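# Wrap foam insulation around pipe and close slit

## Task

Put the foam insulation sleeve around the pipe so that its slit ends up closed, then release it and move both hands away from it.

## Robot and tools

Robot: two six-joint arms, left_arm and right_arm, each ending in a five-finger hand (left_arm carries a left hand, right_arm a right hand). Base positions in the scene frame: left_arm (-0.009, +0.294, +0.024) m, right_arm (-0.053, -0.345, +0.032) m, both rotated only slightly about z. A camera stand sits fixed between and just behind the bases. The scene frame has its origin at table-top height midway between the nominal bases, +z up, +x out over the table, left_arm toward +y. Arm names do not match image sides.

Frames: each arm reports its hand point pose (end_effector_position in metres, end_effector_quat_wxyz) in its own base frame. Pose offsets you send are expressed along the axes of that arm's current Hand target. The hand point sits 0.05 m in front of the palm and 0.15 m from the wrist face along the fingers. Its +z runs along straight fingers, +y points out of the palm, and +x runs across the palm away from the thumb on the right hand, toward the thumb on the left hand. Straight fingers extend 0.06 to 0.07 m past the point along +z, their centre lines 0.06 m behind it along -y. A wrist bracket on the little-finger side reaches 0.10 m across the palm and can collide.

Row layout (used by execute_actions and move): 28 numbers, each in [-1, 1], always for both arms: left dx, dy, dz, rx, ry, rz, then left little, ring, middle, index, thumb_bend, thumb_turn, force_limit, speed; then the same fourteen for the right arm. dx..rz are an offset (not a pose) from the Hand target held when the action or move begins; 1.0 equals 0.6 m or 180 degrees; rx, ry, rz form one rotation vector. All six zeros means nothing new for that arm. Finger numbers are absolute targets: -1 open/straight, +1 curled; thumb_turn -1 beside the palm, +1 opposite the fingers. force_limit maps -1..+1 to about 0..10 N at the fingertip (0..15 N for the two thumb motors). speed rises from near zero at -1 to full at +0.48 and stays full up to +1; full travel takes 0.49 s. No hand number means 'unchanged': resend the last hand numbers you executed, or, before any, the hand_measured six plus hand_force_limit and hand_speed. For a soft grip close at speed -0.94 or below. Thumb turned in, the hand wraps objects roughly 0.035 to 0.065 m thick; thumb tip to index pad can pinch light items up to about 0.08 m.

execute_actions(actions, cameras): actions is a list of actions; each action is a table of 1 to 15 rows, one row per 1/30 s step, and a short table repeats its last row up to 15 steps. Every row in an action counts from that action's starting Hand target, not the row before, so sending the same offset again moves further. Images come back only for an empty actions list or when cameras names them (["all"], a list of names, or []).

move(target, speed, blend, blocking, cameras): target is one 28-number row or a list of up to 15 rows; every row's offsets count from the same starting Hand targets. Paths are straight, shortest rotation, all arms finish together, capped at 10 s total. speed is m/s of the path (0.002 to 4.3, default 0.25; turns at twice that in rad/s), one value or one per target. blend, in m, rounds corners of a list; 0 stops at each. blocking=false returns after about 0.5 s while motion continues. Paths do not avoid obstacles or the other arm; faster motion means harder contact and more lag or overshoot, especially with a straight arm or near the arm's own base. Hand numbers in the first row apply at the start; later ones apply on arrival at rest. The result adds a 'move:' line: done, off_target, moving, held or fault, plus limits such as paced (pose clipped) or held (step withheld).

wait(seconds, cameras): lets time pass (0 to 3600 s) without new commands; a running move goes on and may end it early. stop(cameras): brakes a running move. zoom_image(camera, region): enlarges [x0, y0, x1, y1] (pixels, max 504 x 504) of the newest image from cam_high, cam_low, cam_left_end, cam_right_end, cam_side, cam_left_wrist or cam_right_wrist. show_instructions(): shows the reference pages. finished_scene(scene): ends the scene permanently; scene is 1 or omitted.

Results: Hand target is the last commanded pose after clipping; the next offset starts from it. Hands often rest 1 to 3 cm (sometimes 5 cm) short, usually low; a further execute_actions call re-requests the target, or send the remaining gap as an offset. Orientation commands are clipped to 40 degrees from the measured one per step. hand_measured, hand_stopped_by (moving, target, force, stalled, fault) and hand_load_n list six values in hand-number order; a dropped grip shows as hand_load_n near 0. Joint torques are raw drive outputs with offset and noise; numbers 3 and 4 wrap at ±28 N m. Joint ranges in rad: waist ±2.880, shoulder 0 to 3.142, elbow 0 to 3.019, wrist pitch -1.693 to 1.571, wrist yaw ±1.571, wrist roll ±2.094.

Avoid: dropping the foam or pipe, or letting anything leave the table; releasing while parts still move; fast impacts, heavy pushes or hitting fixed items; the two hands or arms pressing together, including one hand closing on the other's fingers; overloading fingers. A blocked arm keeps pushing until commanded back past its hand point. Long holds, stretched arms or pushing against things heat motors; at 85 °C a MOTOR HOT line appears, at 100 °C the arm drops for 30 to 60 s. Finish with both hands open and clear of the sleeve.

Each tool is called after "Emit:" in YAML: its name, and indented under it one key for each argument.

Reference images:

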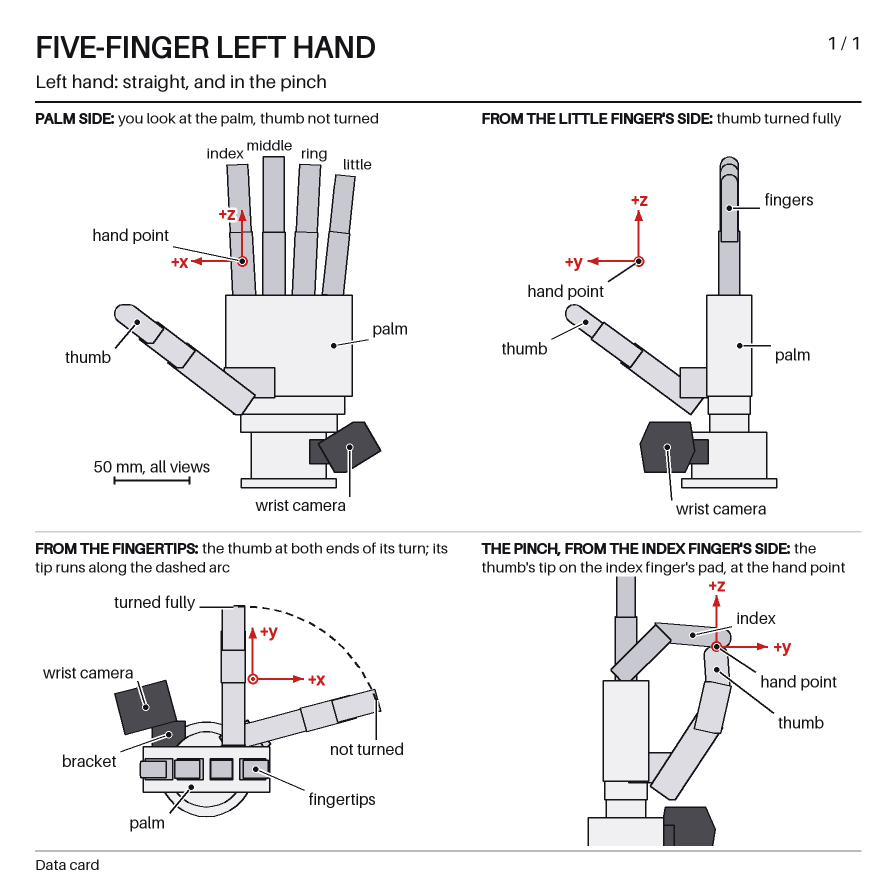

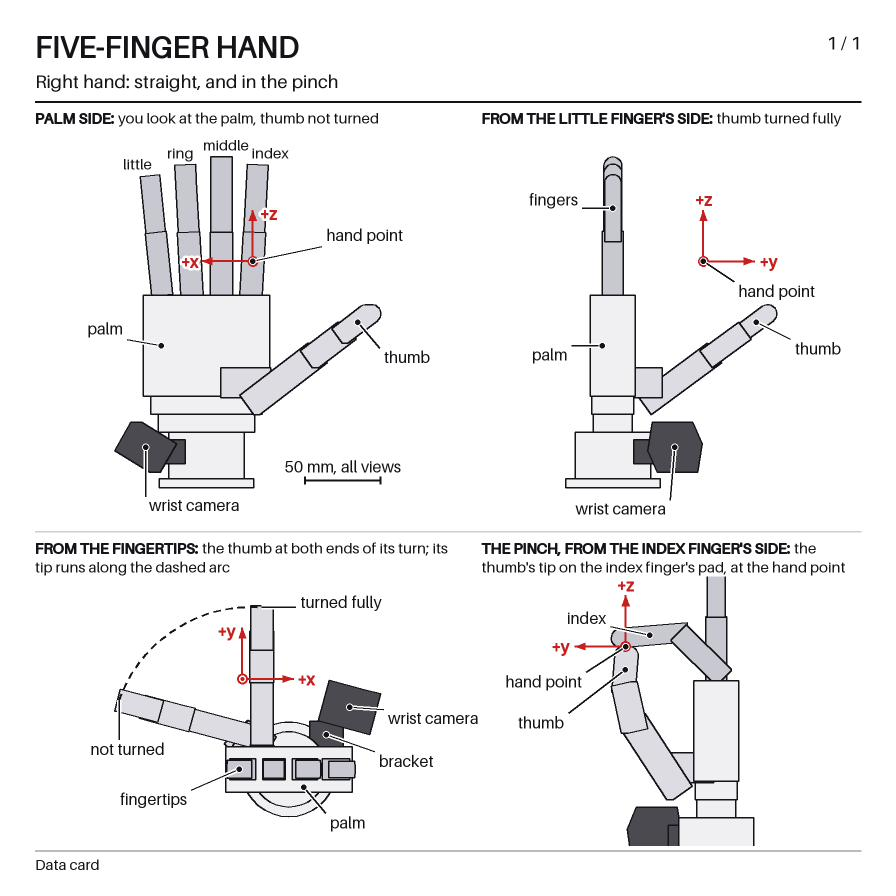

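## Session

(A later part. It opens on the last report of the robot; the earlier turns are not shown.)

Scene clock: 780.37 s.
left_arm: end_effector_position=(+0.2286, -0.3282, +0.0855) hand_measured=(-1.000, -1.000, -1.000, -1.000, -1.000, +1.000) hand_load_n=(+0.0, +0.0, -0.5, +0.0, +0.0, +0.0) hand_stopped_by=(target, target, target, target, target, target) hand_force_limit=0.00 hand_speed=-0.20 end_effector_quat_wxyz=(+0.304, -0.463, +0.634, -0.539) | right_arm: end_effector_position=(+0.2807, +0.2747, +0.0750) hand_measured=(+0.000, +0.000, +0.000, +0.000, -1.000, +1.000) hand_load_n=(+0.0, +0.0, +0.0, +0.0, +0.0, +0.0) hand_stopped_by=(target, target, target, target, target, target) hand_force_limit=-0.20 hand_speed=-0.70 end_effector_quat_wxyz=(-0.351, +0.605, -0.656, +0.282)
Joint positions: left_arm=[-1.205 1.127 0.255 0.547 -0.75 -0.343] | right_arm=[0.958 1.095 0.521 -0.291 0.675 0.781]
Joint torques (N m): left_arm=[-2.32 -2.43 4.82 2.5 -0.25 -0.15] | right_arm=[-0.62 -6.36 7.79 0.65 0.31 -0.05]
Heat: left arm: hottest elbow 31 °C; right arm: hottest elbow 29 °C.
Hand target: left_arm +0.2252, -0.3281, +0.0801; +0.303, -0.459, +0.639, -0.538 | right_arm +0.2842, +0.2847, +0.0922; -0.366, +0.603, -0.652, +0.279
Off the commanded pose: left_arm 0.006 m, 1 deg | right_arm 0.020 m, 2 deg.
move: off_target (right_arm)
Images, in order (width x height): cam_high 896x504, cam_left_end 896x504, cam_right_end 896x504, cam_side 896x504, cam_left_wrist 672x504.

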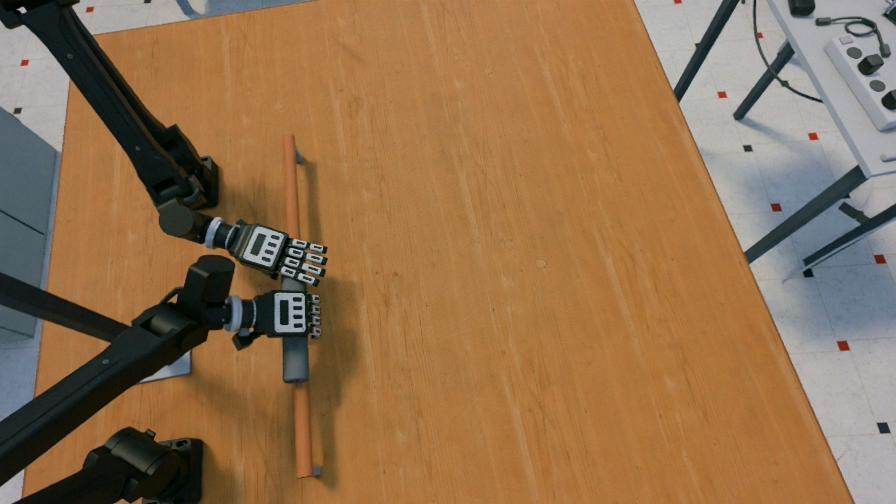

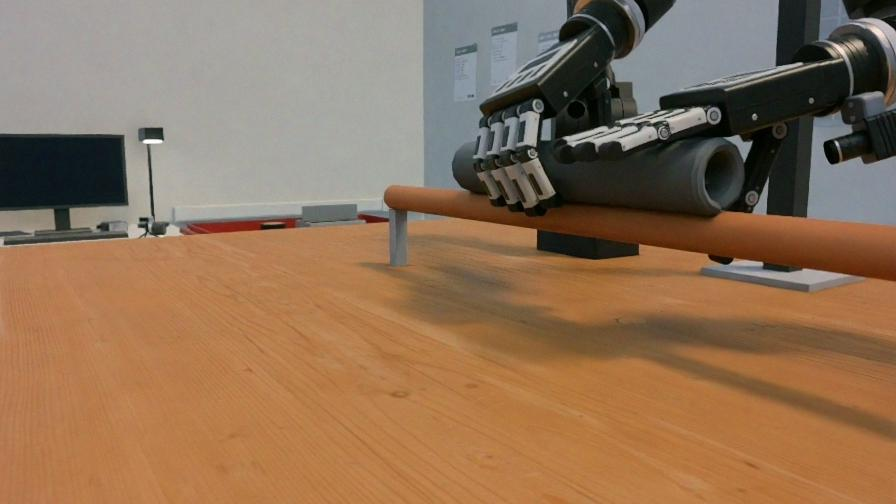

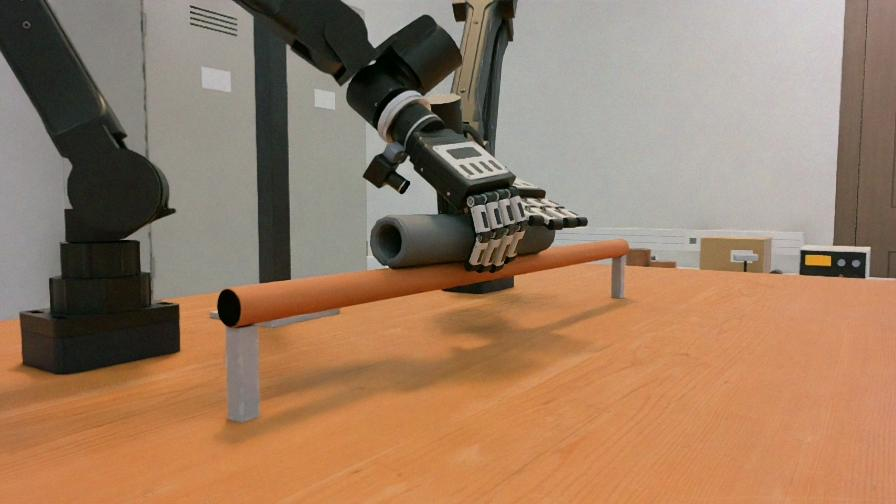

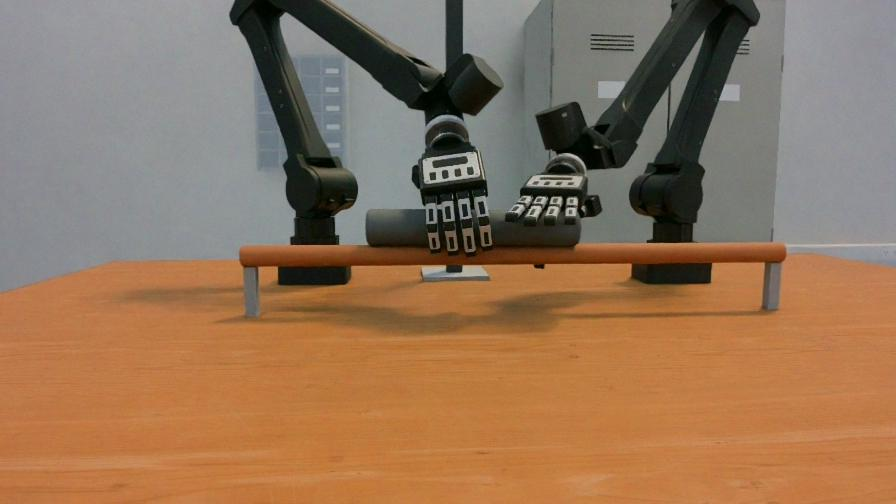

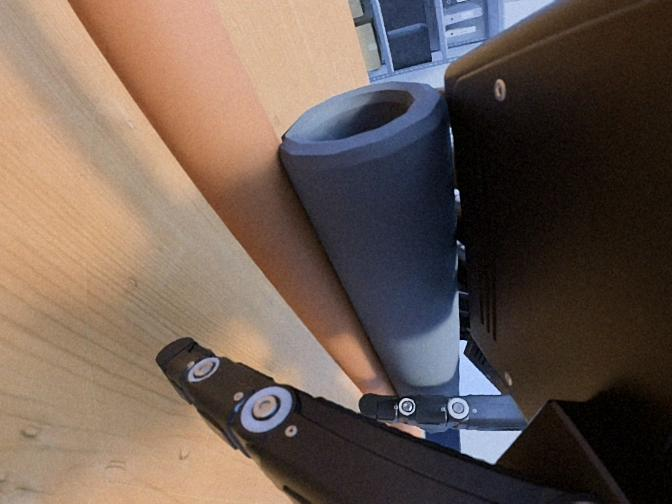

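Emit:
move:
  target: [0,0,0,0,0,0,-1,-1,-1,-1,-1,1,0,-0.2,0,-0.0049,0.0068,0,0,0,0.0,0.0,0.0,0.0,-1,1,-0.2,-0.7]
  speed: 0.04
  cameras: []

Emit:
move:
  target: [0,0,0,0,0,0,-1,-1,-1,-1,-1,1,0,-0.2,0,0,0,0,0,0,0.3,0.3,0.28,0.26,-1,1,-0.6,-0.9]
  speed: 0.04
  cameras: ["cam_high","cam_side","cam_right_end","cam_left_end"]

Scene clock: 781.30 s.
left_arm: end_effector_position=(+0.2286, -0.3282, +0.0855) hand_measured=(-1.000, -1.000, -1.000, -1.000, -1.000, +1.000) hand_load_n=(+0.0, +0.0, +0.0, +0.0, +0.0, +0.0) hand_stopped_by=(target, target, target, target, target, target) hand_force_limit=0.00 hand_speed=-0.20 end_effector_quat_wxyz=(+0.304, -0.463, +0.634, -0.539) | right_arm: end_effector_position=(+0.2795, +0.2750, +0.0742) hand_measured=(+0.000, +0.000, +0.000, +0.000, -1.000, +1.000) hand_load_n=(+0.0, +0.0, +0.0, +0.0, +0.0, +0.0) hand_stopped_by=(target, target, target, target, target, target) hand_force_limit=-0.20 hand_speed=-0.70 end_effector_quat_wxyz=(-0.350, +0.611, -0.652, +0.281)
Joint positions: left_arm=[-1.205 1.127 0.255 0.547 -0.75 -0.343] | right_arm=[0.958 1.095 0.521 -0.291 0.668 0.768]
Joint torques (N m): left_arm=[-2.37 -2.78 4.85 2.48 -0.25 -0.15] | right_arm=[-1.55 -5.83 8.09 1.02 0.25 -0.09]
Heat: left arm: hottest elbow 31 °C; right arm: hottest elbow 29 °C.
Hand target: left_arm +0.2252, -0.3281, +0.0801; +0.303, -0.459, +0.639, -0.538 | right_arm +0.2892, +0.2847, +0.0922; -0.366, +0.603, -0.652, +0.279
Off the commanded pose: left_arm 0.006 m, 1 deg | right_arm 0.023 m, 2 deg.
move: off_target (right_arm)

Scene clock: 782.63 s.
left_arm: end_effector_position=(+0.2287, -0.3284, +0.0860) hand_measured=(-1.000, -1.000, -1.000, -1.000, -1.000, +1.000) hand_load_n=(+0.0, +0.0, +0.0, +0.0, +0.0, +0.0) hand_stopped_by=(target, target, target, target, target, target) hand_force_limit=0.00 hand_speed=-0.20 end_effector_quat_wxyz=(+0.304, -0.463, +0.634, -0.540) | right_arm: end_effector_position=(+0.2794, +0.2748, +0.0741) hand_measured=(+0.300, +0.300, +0.280, +0.240, -1.000, +1.000) hand_load_n=(+0.0, +0.0, +1.0, +2.0, +0.0, +0.0) hand_stopped_by=(target, target, target, force, target, target) hand_force_limit=-0.60 hand_speed=-0.90 end_effector_quat_wxyz=(-0.349, +0.612, -0.651, +0.282)
Joint positions: left_arm=[-1.205 1.127 0.255 0.549 -0.75 -0.343] | right_arm=[0.958 1.095 0.521 -0.291 0.667 0.765]
Joint torques (N m): left_arm=[-2.37 -2.37 4.86 2.37 -0.24 -0.15] | right_arm=[-2.14 -5.71 8.16 0.99 0.24 -0.03]
Heat: left arm: hottest elbow 31 °C; right arm: hottest elbow 29 °C.
Hand target: left_arm +0.2252, -0.3281, +0.0801; +0.303, -0.459, +0.639, -0.538 | right_arm +0.2892, +0.2847, +0.0922; -0.366, +0.603, -0.652, +0.279
Off the commanded pose: left_arm 0.007 m, 1 deg | right_arm 0.023 m, 2 deg.
move: done
Images, in order (width x height): cam_high 896x504, cam_left_end 896x504, cam_right_end 896x504, cam_side 896x504.

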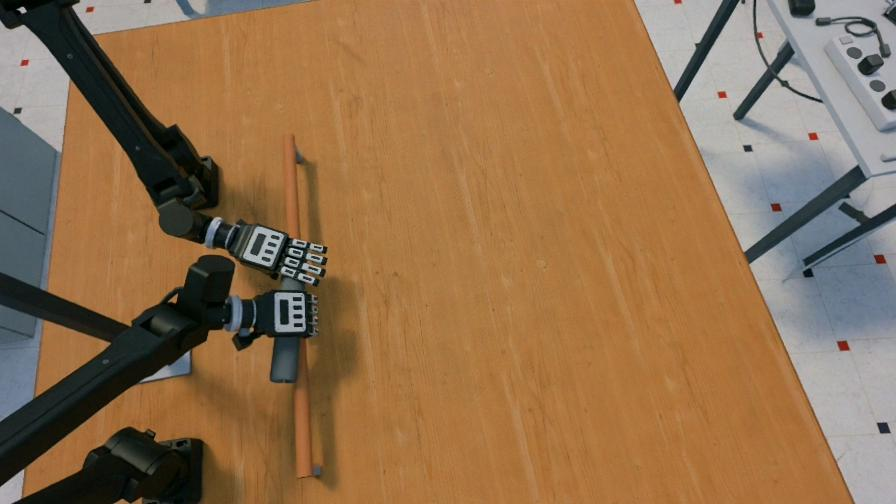

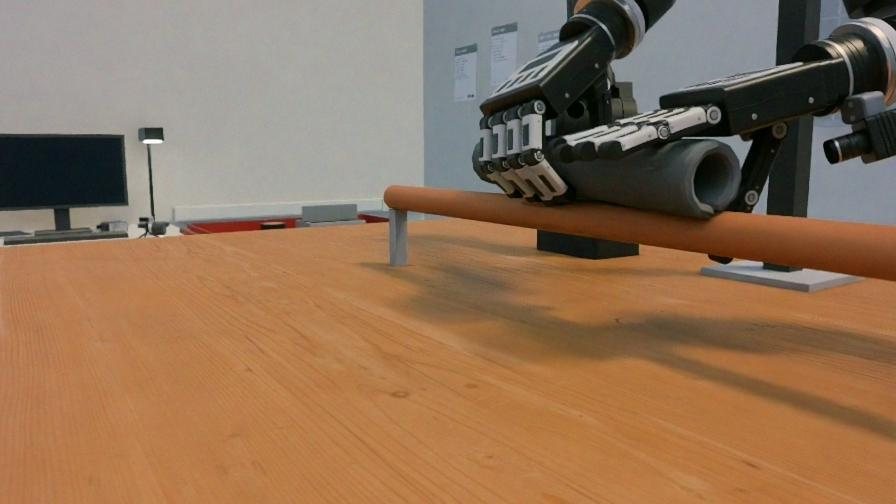

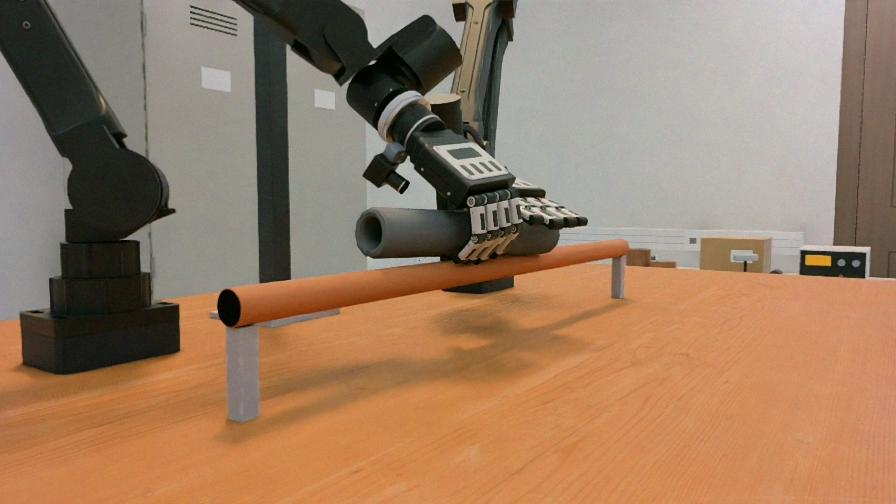

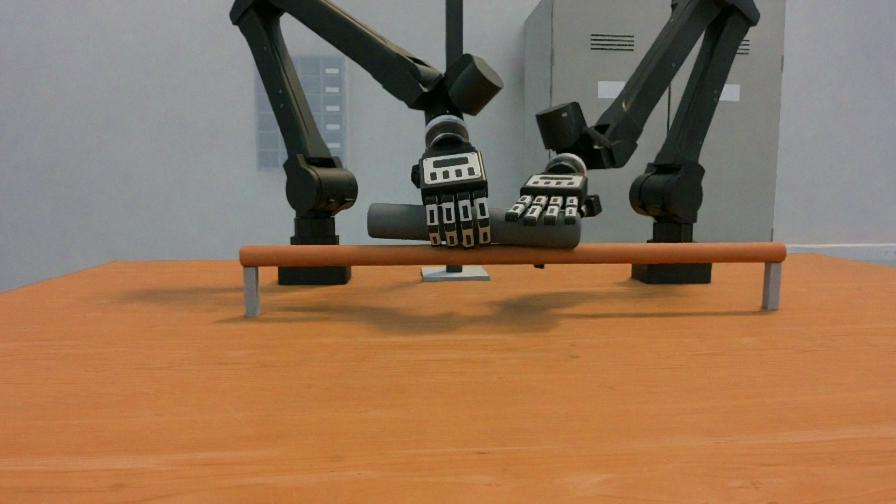

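Emit:
move:
  target: [0.0014,-0.0509,-0.0032,0,0,0,-1,-1,-1,-1,-1,1,0,-0.2,0,0,0,0,0,0,0.35,0.34,0.315,0.29,-1,1,-0.2,-0.9]
  speed: 0.06
  cameras: ["cam_high","cam_side","cam_right_end","cam_left_end"]

Scene clock: 783.87 s.
left_arm: end_effector_position=(+0.2217, -0.3198, +0.0926) hand_measured=(-1.000, -1.000, -1.000, -1.000, -1.000, +1.000) hand_load_n=(+0.0, +0.0, +0.0, +0.0, +0.0, +0.0) hand_stopped_by=(target, target, target, target, target, target) hand_force_limit=0.00 hand_speed=-0.20 end_effector_quat_wxyz=(+0.299, -0.457, +0.648, -0.531) | right_arm: end_effector_position=(+0.2795, +0.2747, +0.0741) hand_measured=(+0.350, +0.340, +0.314, +0.290, -1.000, +1.000) hand_load_n=(+0.0, +0.0, +0.5, +1.0, +0.0, +0.0) hand_stopped_by=(target, target, target, target, target, target) hand_force_limit=-0.20 hand_speed=-0.90 end_effector_quat_wxyz=(-0.349, +0.612, -0.651, +0.282)
Joint positions: left_arm=[-1.205 1.028 0.255 0.42 -0.731 -0.343] | right_arm=[0.958 1.095 0.521 -0.291 0.668 0.765]
Joint torques (N m): left_arm=[-0.73 -3.9 8.47 1.07 -0.23 -0.05] | right_arm=[-1.73 -5.6 8.05 1.05 0.22 -0.01]
Heat: left arm: hottest elbow 31 °C; right arm: hottest elbow 29 °C.
Hand target: left_arm +0.2311, -0.3281, +0.1102; +0.303, -0.459, +0.639, -0.538 | right_arm +0.2892, +0.2847, +0.0922; -0.366, +0.603, -0.652, +0.279
Off the commanded pose: left_arm 0.022 m, 1 deg | right_arm 0.023 m, 2 deg.
move: off_target (left_arm)
Images, in order (width x height): cam_high 896x504, cam_left_end 896x504, cam_right_end 896x504, cam_side 896x504.

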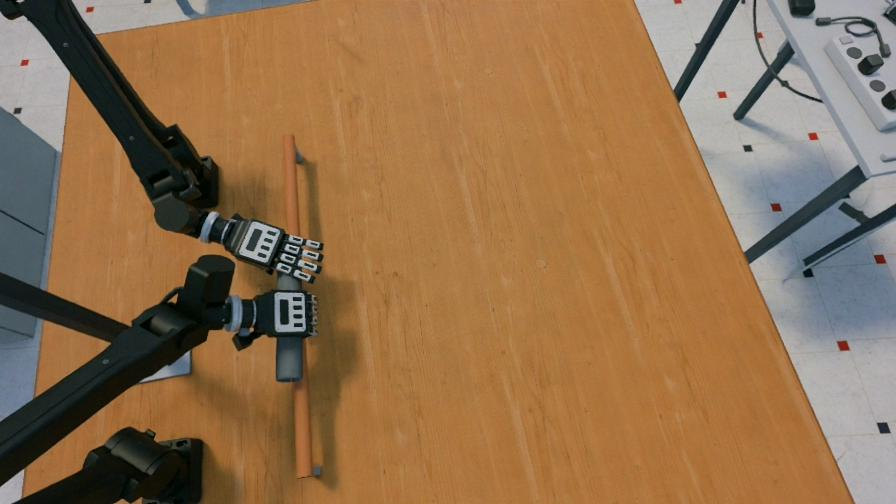

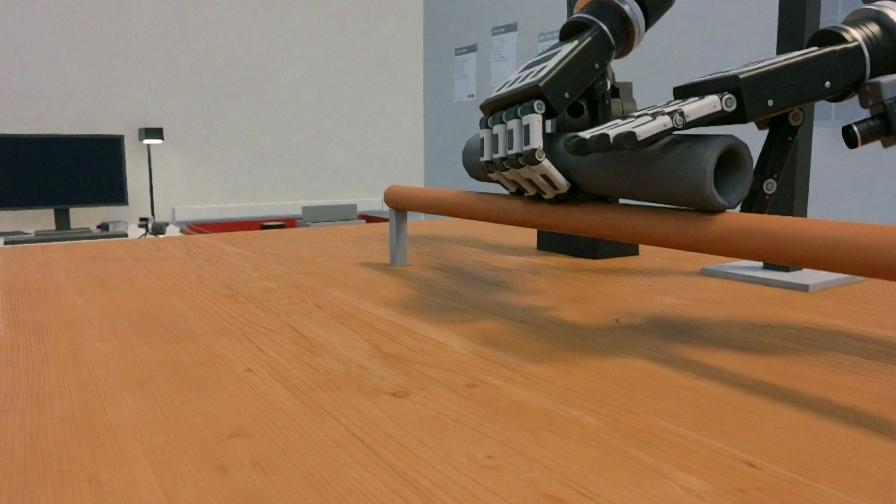

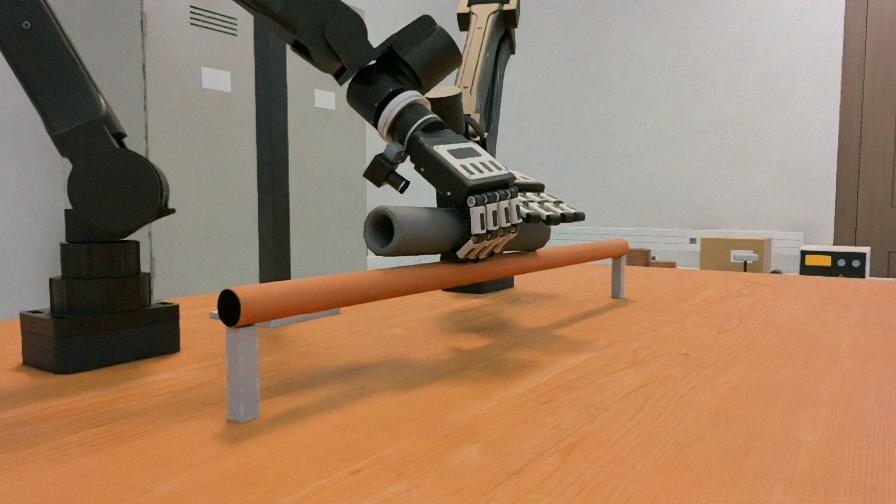

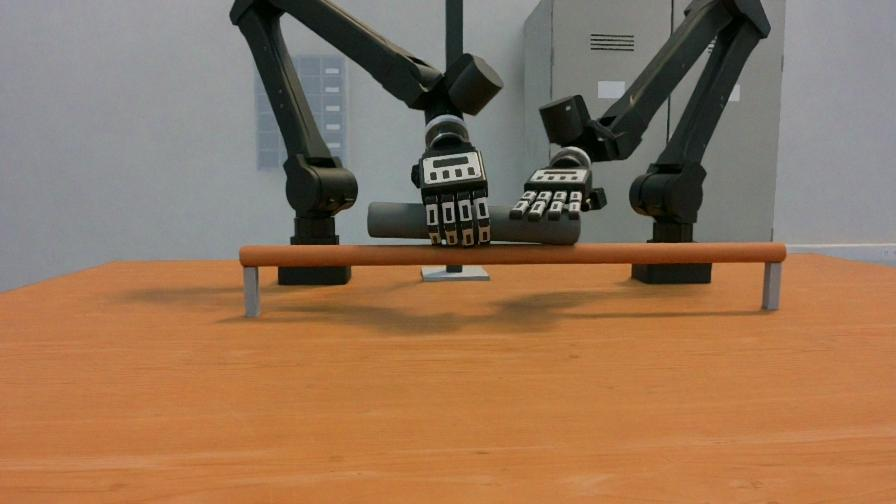

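Emit:
move:
  target: [0,0,0,0,0,0,-1,-1,-1,-1,-1,1,0,-0.2,0,0,0,0,0,0,0.38,0.36,0.335,0.31,-1,1,-0.2,-0.9]
  speed: 0.06
  cameras: ["cam_high","cam_side"]

Emit:
zoom_image:
  camera: "cam_high"
  region: [230, 230, 370, 400]

Emit:
zoom_image:
  camera: "cam_side"
  region: [340, 130, 620, 280]

Scene clock: 784.50 s.
left_arm: end_effector_position=(+0.2216, -0.3197, +0.0926) hand_measured=(-1.000, -1.000, -1.000, -1.000, -1.000, +1.000) hand_load_n=(+0.0, +0.0, +0.0, +0.0, +0.0, +0.0) hand_stopped_by=(target, target, target, target, target, target) hand_force_limit=0.00 hand_speed=-0.20 end_effector_quat_wxyz=(+0.299, -0.457, +0.648, -0.531) | right_arm: end_effector_position=(+0.2795, +0.2747, +0.0741) hand_measured=(+0.380, +0.360, +0.334, +0.310, -1.000, +1.000) hand_load_n=(+0.0, +0.0, +1.0, +1.5, +0.0, +0.0) hand_stopped_by=(target, target, target, target, target, target) hand_force_limit=-0.20 hand_speed=-0.90 end_effector_quat_wxyz=(-0.349, +0.612, -0.651, +0.282)
Joint positions: left_arm=[-1.205 1.028 0.255 0.419 -0.731 -0.343] | right_arm=[0.958 1.095 0.521 -0.291 0.668 0.765]
Joint torques (N m): left_arm=[-0.91 -3.96 8.42 1.09 -0.22 -0.07] | right_arm=[-1.85 -5.77 8.05 0.98 0.22 -0.01]
Heat: left arm: hottest elbow 31 °C; right arm: hottest elbow 29 °C.
Hand target: left_arm +0.2311, -0.3280, +0.1101; +0.303, -0.459, +0.639, -0.538 | right_arm +0.2892, +0.2847, +0.0922; -0.366, +0.603, -0.652, +0.279
Off the commanded pose: left_arm 0.022 m, 1 deg | right_arm 0.023 m, 2 deg.
move: done

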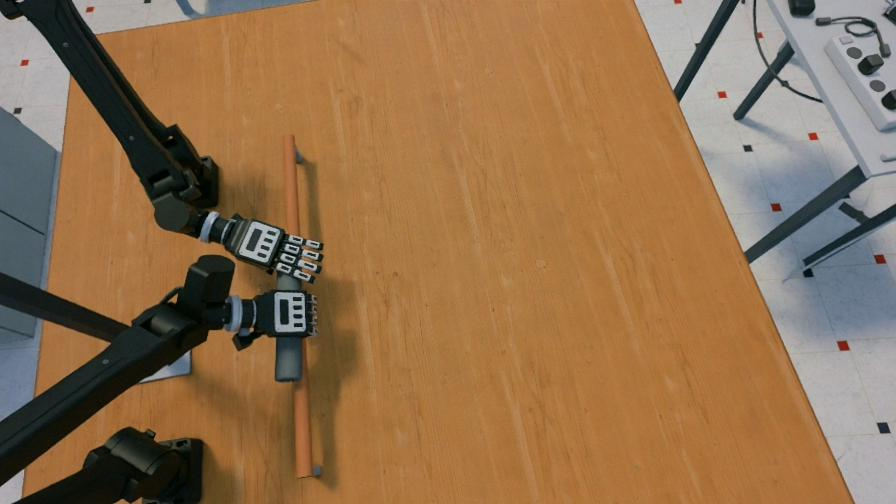

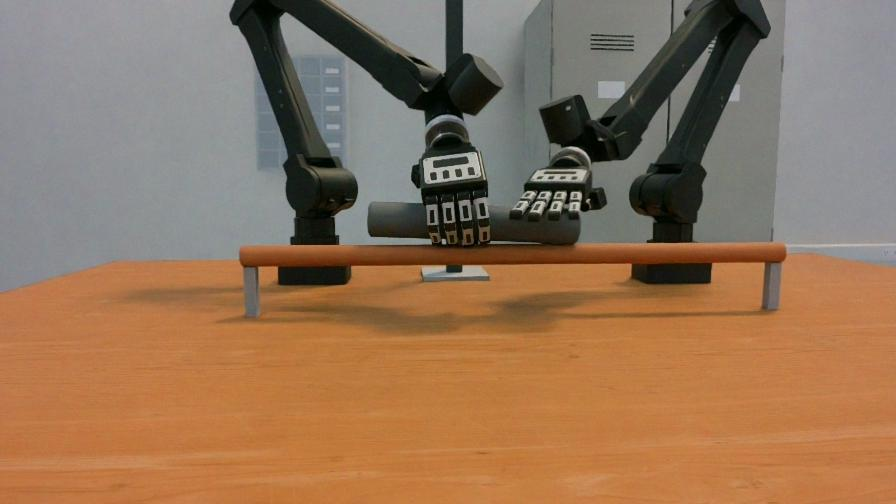

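Scaled by 2.965.

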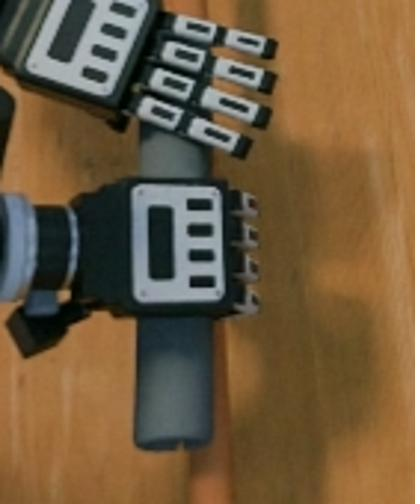

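Scaled by 1.800.

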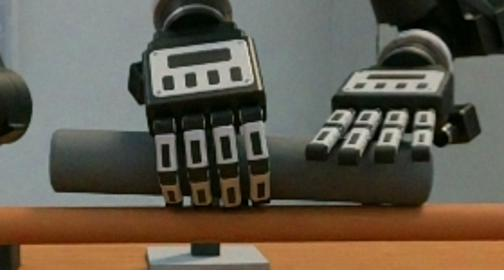

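Emit:
move:
  target: [0.0014,-0.0509,-0.0032,0,0,0,-1,-1,-1,-1,-1,1,0,-0.2,-0.0047,-0.0327,-0.0111,-0.0032,-0.0227,-0.0061,0.38,0.36,0.335,0.31,-1,1,-0.2,-0.9]
  speed: 0.06
  cameras: ["cam_high","cam_side"]

Emit:
zoom_image:
  camera: "cam_high"
  region: [230, 230, 370, 400]

Emit:
zoom_image:
  camera: "cam_side"
  region: [340, 130, 620, 280]

Scene clock: 786.10 s.
left_arm: end_effector_position=(+0.2259, -0.3189, +0.1171) hand_measured=(-1.000, -1.000, -1.000, -1.000, -1.000, +1.000) hand_load_n=(+0.0, +0.0, +0.0, +0.0, +0.0, +0.0) hand_stopped_by=(target, target, target, target, target, target) hand_force_limit=0.00 hand_speed=-0.20 end_effector_quat_wxyz=(+0.299, -0.457, +0.650, -0.528) | right_arm: end_effector_position=(+0.2795, +0.2728, +0.0847) hand_measured=(+0.380, +0.360, +0.334, +0.310, -1.000, +1.000) hand_load_n=(+0.0, +0.0, +0.5, +1.5, +0.0, -0.5) hand_stopped_by=(target, target, target, target, target, target) hand_force_limit=-0.20 hand_speed=-0.90 end_effector_quat_wxyz=(-0.356, +0.637, -0.633, +0.259)
Joint positions: left_arm=[-1.184 0.936 0.301 0.28 -0.71 -0.334] | right_arm=[0.91 1.046 0.521 -0.291 0.569 0.673]
Joint torques (N m): left_arm=[-0.62 -3.49 9.73 1.2 -0.2 -0.06] | right_arm=[-2.43 -6.18 8.98 1.44 0.18 -0.05]
Heat: left arm: hottest elbow 31 °C; right arm: hottest elbow 29 °C.
Hand target: left_arm +0.2370, -0.3280, +0.1403; +0.303, -0.459, +0.639, -0.538 | right_arm +0.2952, +0.2846, +0.1122; -0.383, +0.620, -0.634, +0.257
Off the commanded pose: left_arm 0.027 m, 2 deg | right_arm 0.034 m, 4 deg.
move: off_target (left_arm, right_arm)

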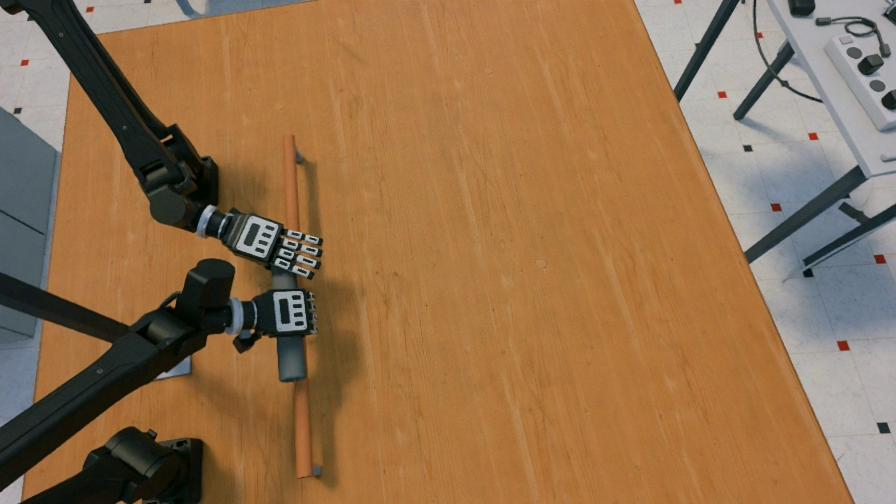

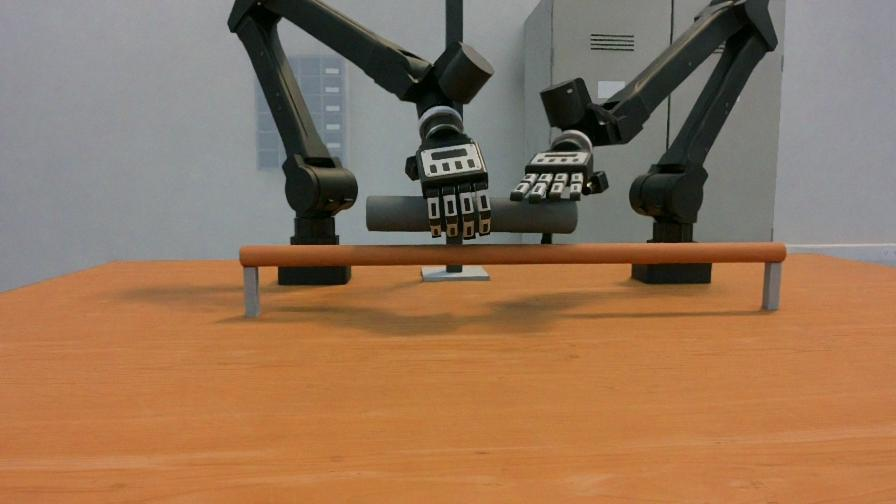

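Scaled by 2.965.

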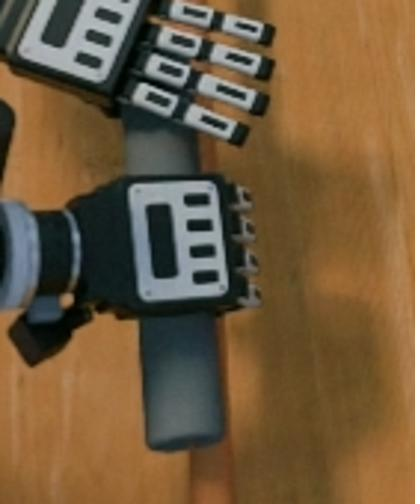

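Scaled by 1.800.

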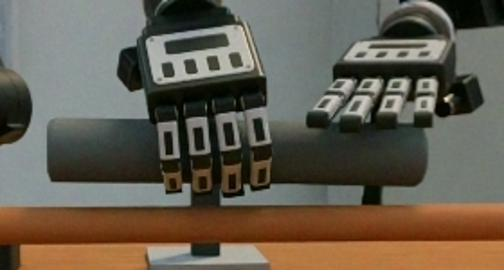

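Emit:
move:
  target: [0,0,0,0,0,0,-1,-1,-1,-1,-1,1,0,-0.2,0.0009,-0.0079,0.0107,0.0023,0.0111,0.008,0.38,0.36,0.335,0.31,-1,1,-0.2,-0.9]
  speed: 0.06
  cameras: ["cam_high","cam_side"]

Emit:
zoom_image:
  camera: "cam_high"
  region: [230, 230, 370, 400]

Scene clock: 787.50 s.
left_arm: end_effector_position=(+0.2259, -0.3189, +0.1170) hand_measured=(-1.000, -1.000, -1.000, -1.000, -1.000, +1.000) hand_load_n=(+0.0, +0.0, +0.0, +0.0, +0.0, +0.0) hand_stopped_by=(target, target, target, target, target, target) hand_force_limit=0.00 hand_speed=-0.20 end_effector_quat_wxyz=(+0.299, -0.457, +0.651, -0.528) | right_arm: end_effector_position=(+0.2874, +0.2744, +0.0937) hand_measured=(+0.380, +0.360, +0.334, +0.310, -1.000, +1.000) hand_load_n=(+0.0, +0.0, +0.5, +1.5, +0.0, -0.5) hand_stopped_by=(target, target, target, target, target, target) hand_force_limit=-0.20 hand_speed=-0.90 end_effector_quat_wxyz=(-0.363, +0.623, -0.641, +0.265)
Joint positions: left_arm=[-1.184 0.936 0.301 0.28 -0.71 -0.334] | right_arm=[0.906 1.046 0.537 -0.291 0.591 0.689]
Joint torques (N m): left_arm=[-0.67 -3.49 9.74 1.18 -0.24 -0.07] | right_arm=[-2.67 -4.19 9.18 1.05 0.42 0.15]
Heat: left arm: hottest elbow 31 °C; right arm: hottest elbow 30 °C.
Hand target: left_arm +0.2370, -0.3280, +0.1403; +0.303, -0.459, +0.639, -0.538 | right_arm +0.3032, +0.2847, +0.1124; -0.378, +0.606, -0.647, +0.265
Off the commanded pose: left_arm 0.027 m, 2 deg | right_arm 0.026 m, 3 deg.
move: off_target (right_arm)

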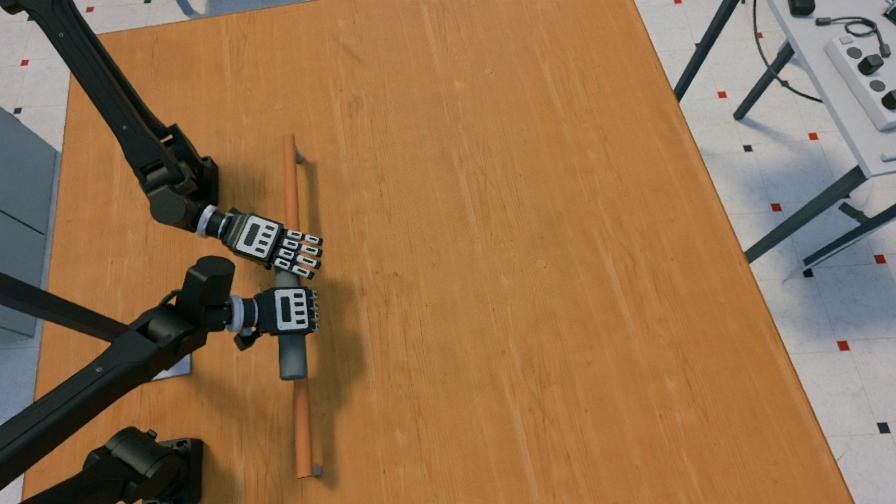

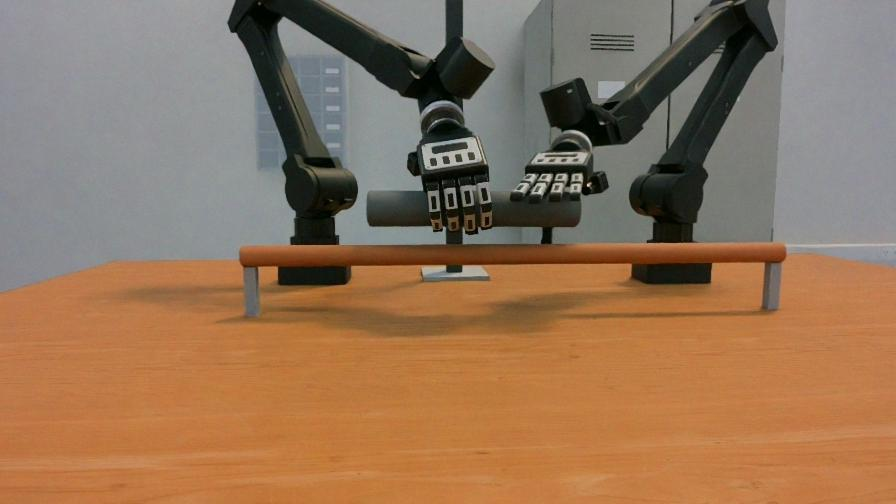

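Scaled by 2.965.

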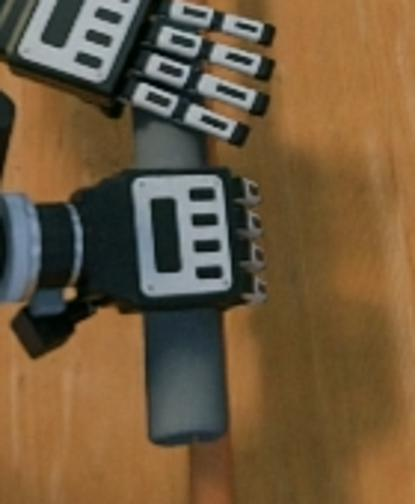

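Emit:
move:
  target: [0,0,0,0,0,0,-1,-1,-1,-1,-1,1,0,-0.2,0.0063,0.0417,0.0093,0.0011,0.0053,0.0038,0.38,0.36,0.335,0.31,-1,1,-0.2,-0.9]
  speed: 0.06
  cameras: ["cam_high","cam_side"]

Emit:
zoom_image:
  camera: "cam_high"
  region: [230, 230, 370, 400]

Scene clock: 788.77 s.
left_arm: end_effector_position=(+0.2259, -0.3189, +0.1170) hand_measured=(-1.000, -1.000, -1.000, -1.000, -1.000, +1.000) hand_load_n=(+0.0, +0.0, +0.0, +0.0, +0.0, +0.0) hand_stopped_by=(target, target, target, target, target, target) hand_force_limit=0.00 hand_speed=-0.20 end_effector_quat_wxyz=(+0.299, -0.457, +0.651, -0.528) | right_arm: end_effector_position=(+0.2926, +0.2759, +0.0853) hand_measured=(+0.380, +0.360, +0.334, +0.310, -1.000, +1.000) hand_load_n=(+0.0, +0.0, +0.5, +1.0, +0.0, -0.5) hand_stopped_by=(target, target, target, target, target, target) hand_force_limit=-0.20 hand_speed=-0.90 end_effector_quat_wxyz=(-0.365, +0.603, -0.655, +0.273)
Joint positions: left_arm=[-1.184 0.936 0.301 0.28 -0.71 -0.334] | right_arm=[0.916 1.083 0.528 -0.254 0.631 0.739]
Joint torques (N m): left_arm=[-0.26 -3.37 9.76 1.17 -0.2 -0.04] | right_arm=[-0.5 -4.6 6.5 1.69 0.42 0.11]
Heat: left arm: hottest elbow 32 °C; right arm: hottest elbow 30 °C.
Hand target: left_arm +0.2370, -0.3280, +0.1403; +0.303, -0.459, +0.639, -0.538 | right_arm +0.2932, +0.2847, +0.0884; -0.375, +0.600, -0.654, +0.269
Off the commanded pose: left_arm 0.027 m, 2 deg | right_arm 0.009 m, 1 deg.
move: done

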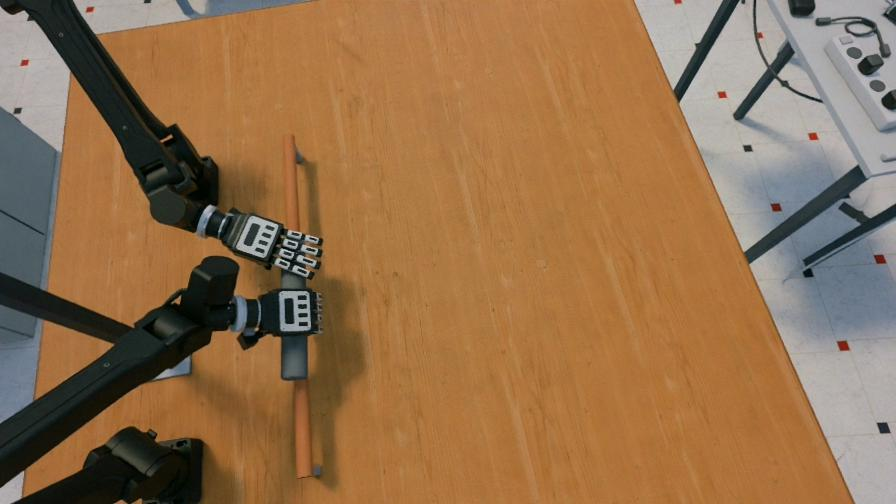

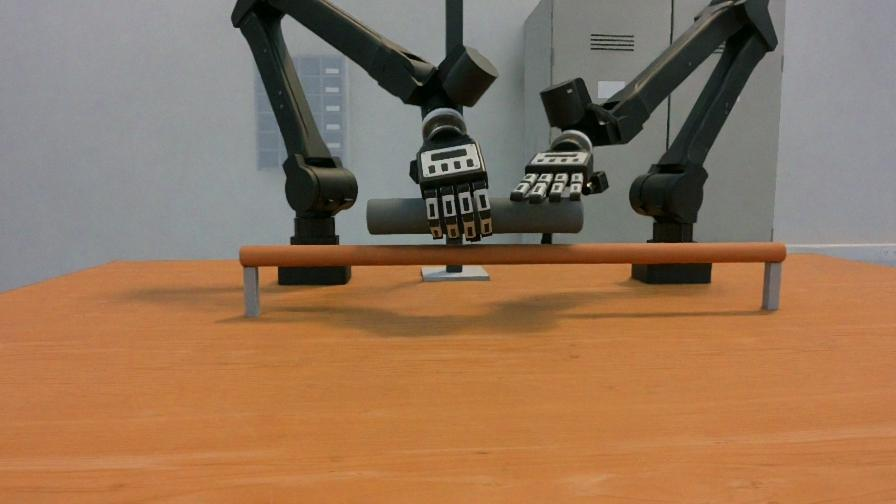

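Scaled by 2.965.

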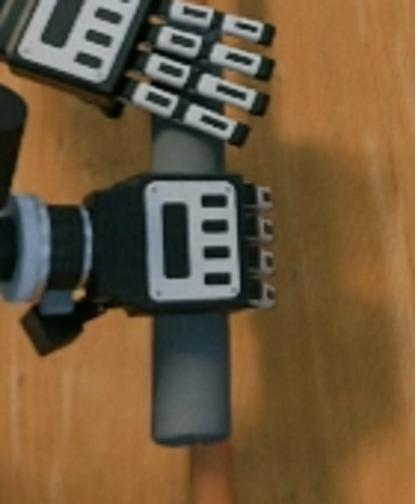

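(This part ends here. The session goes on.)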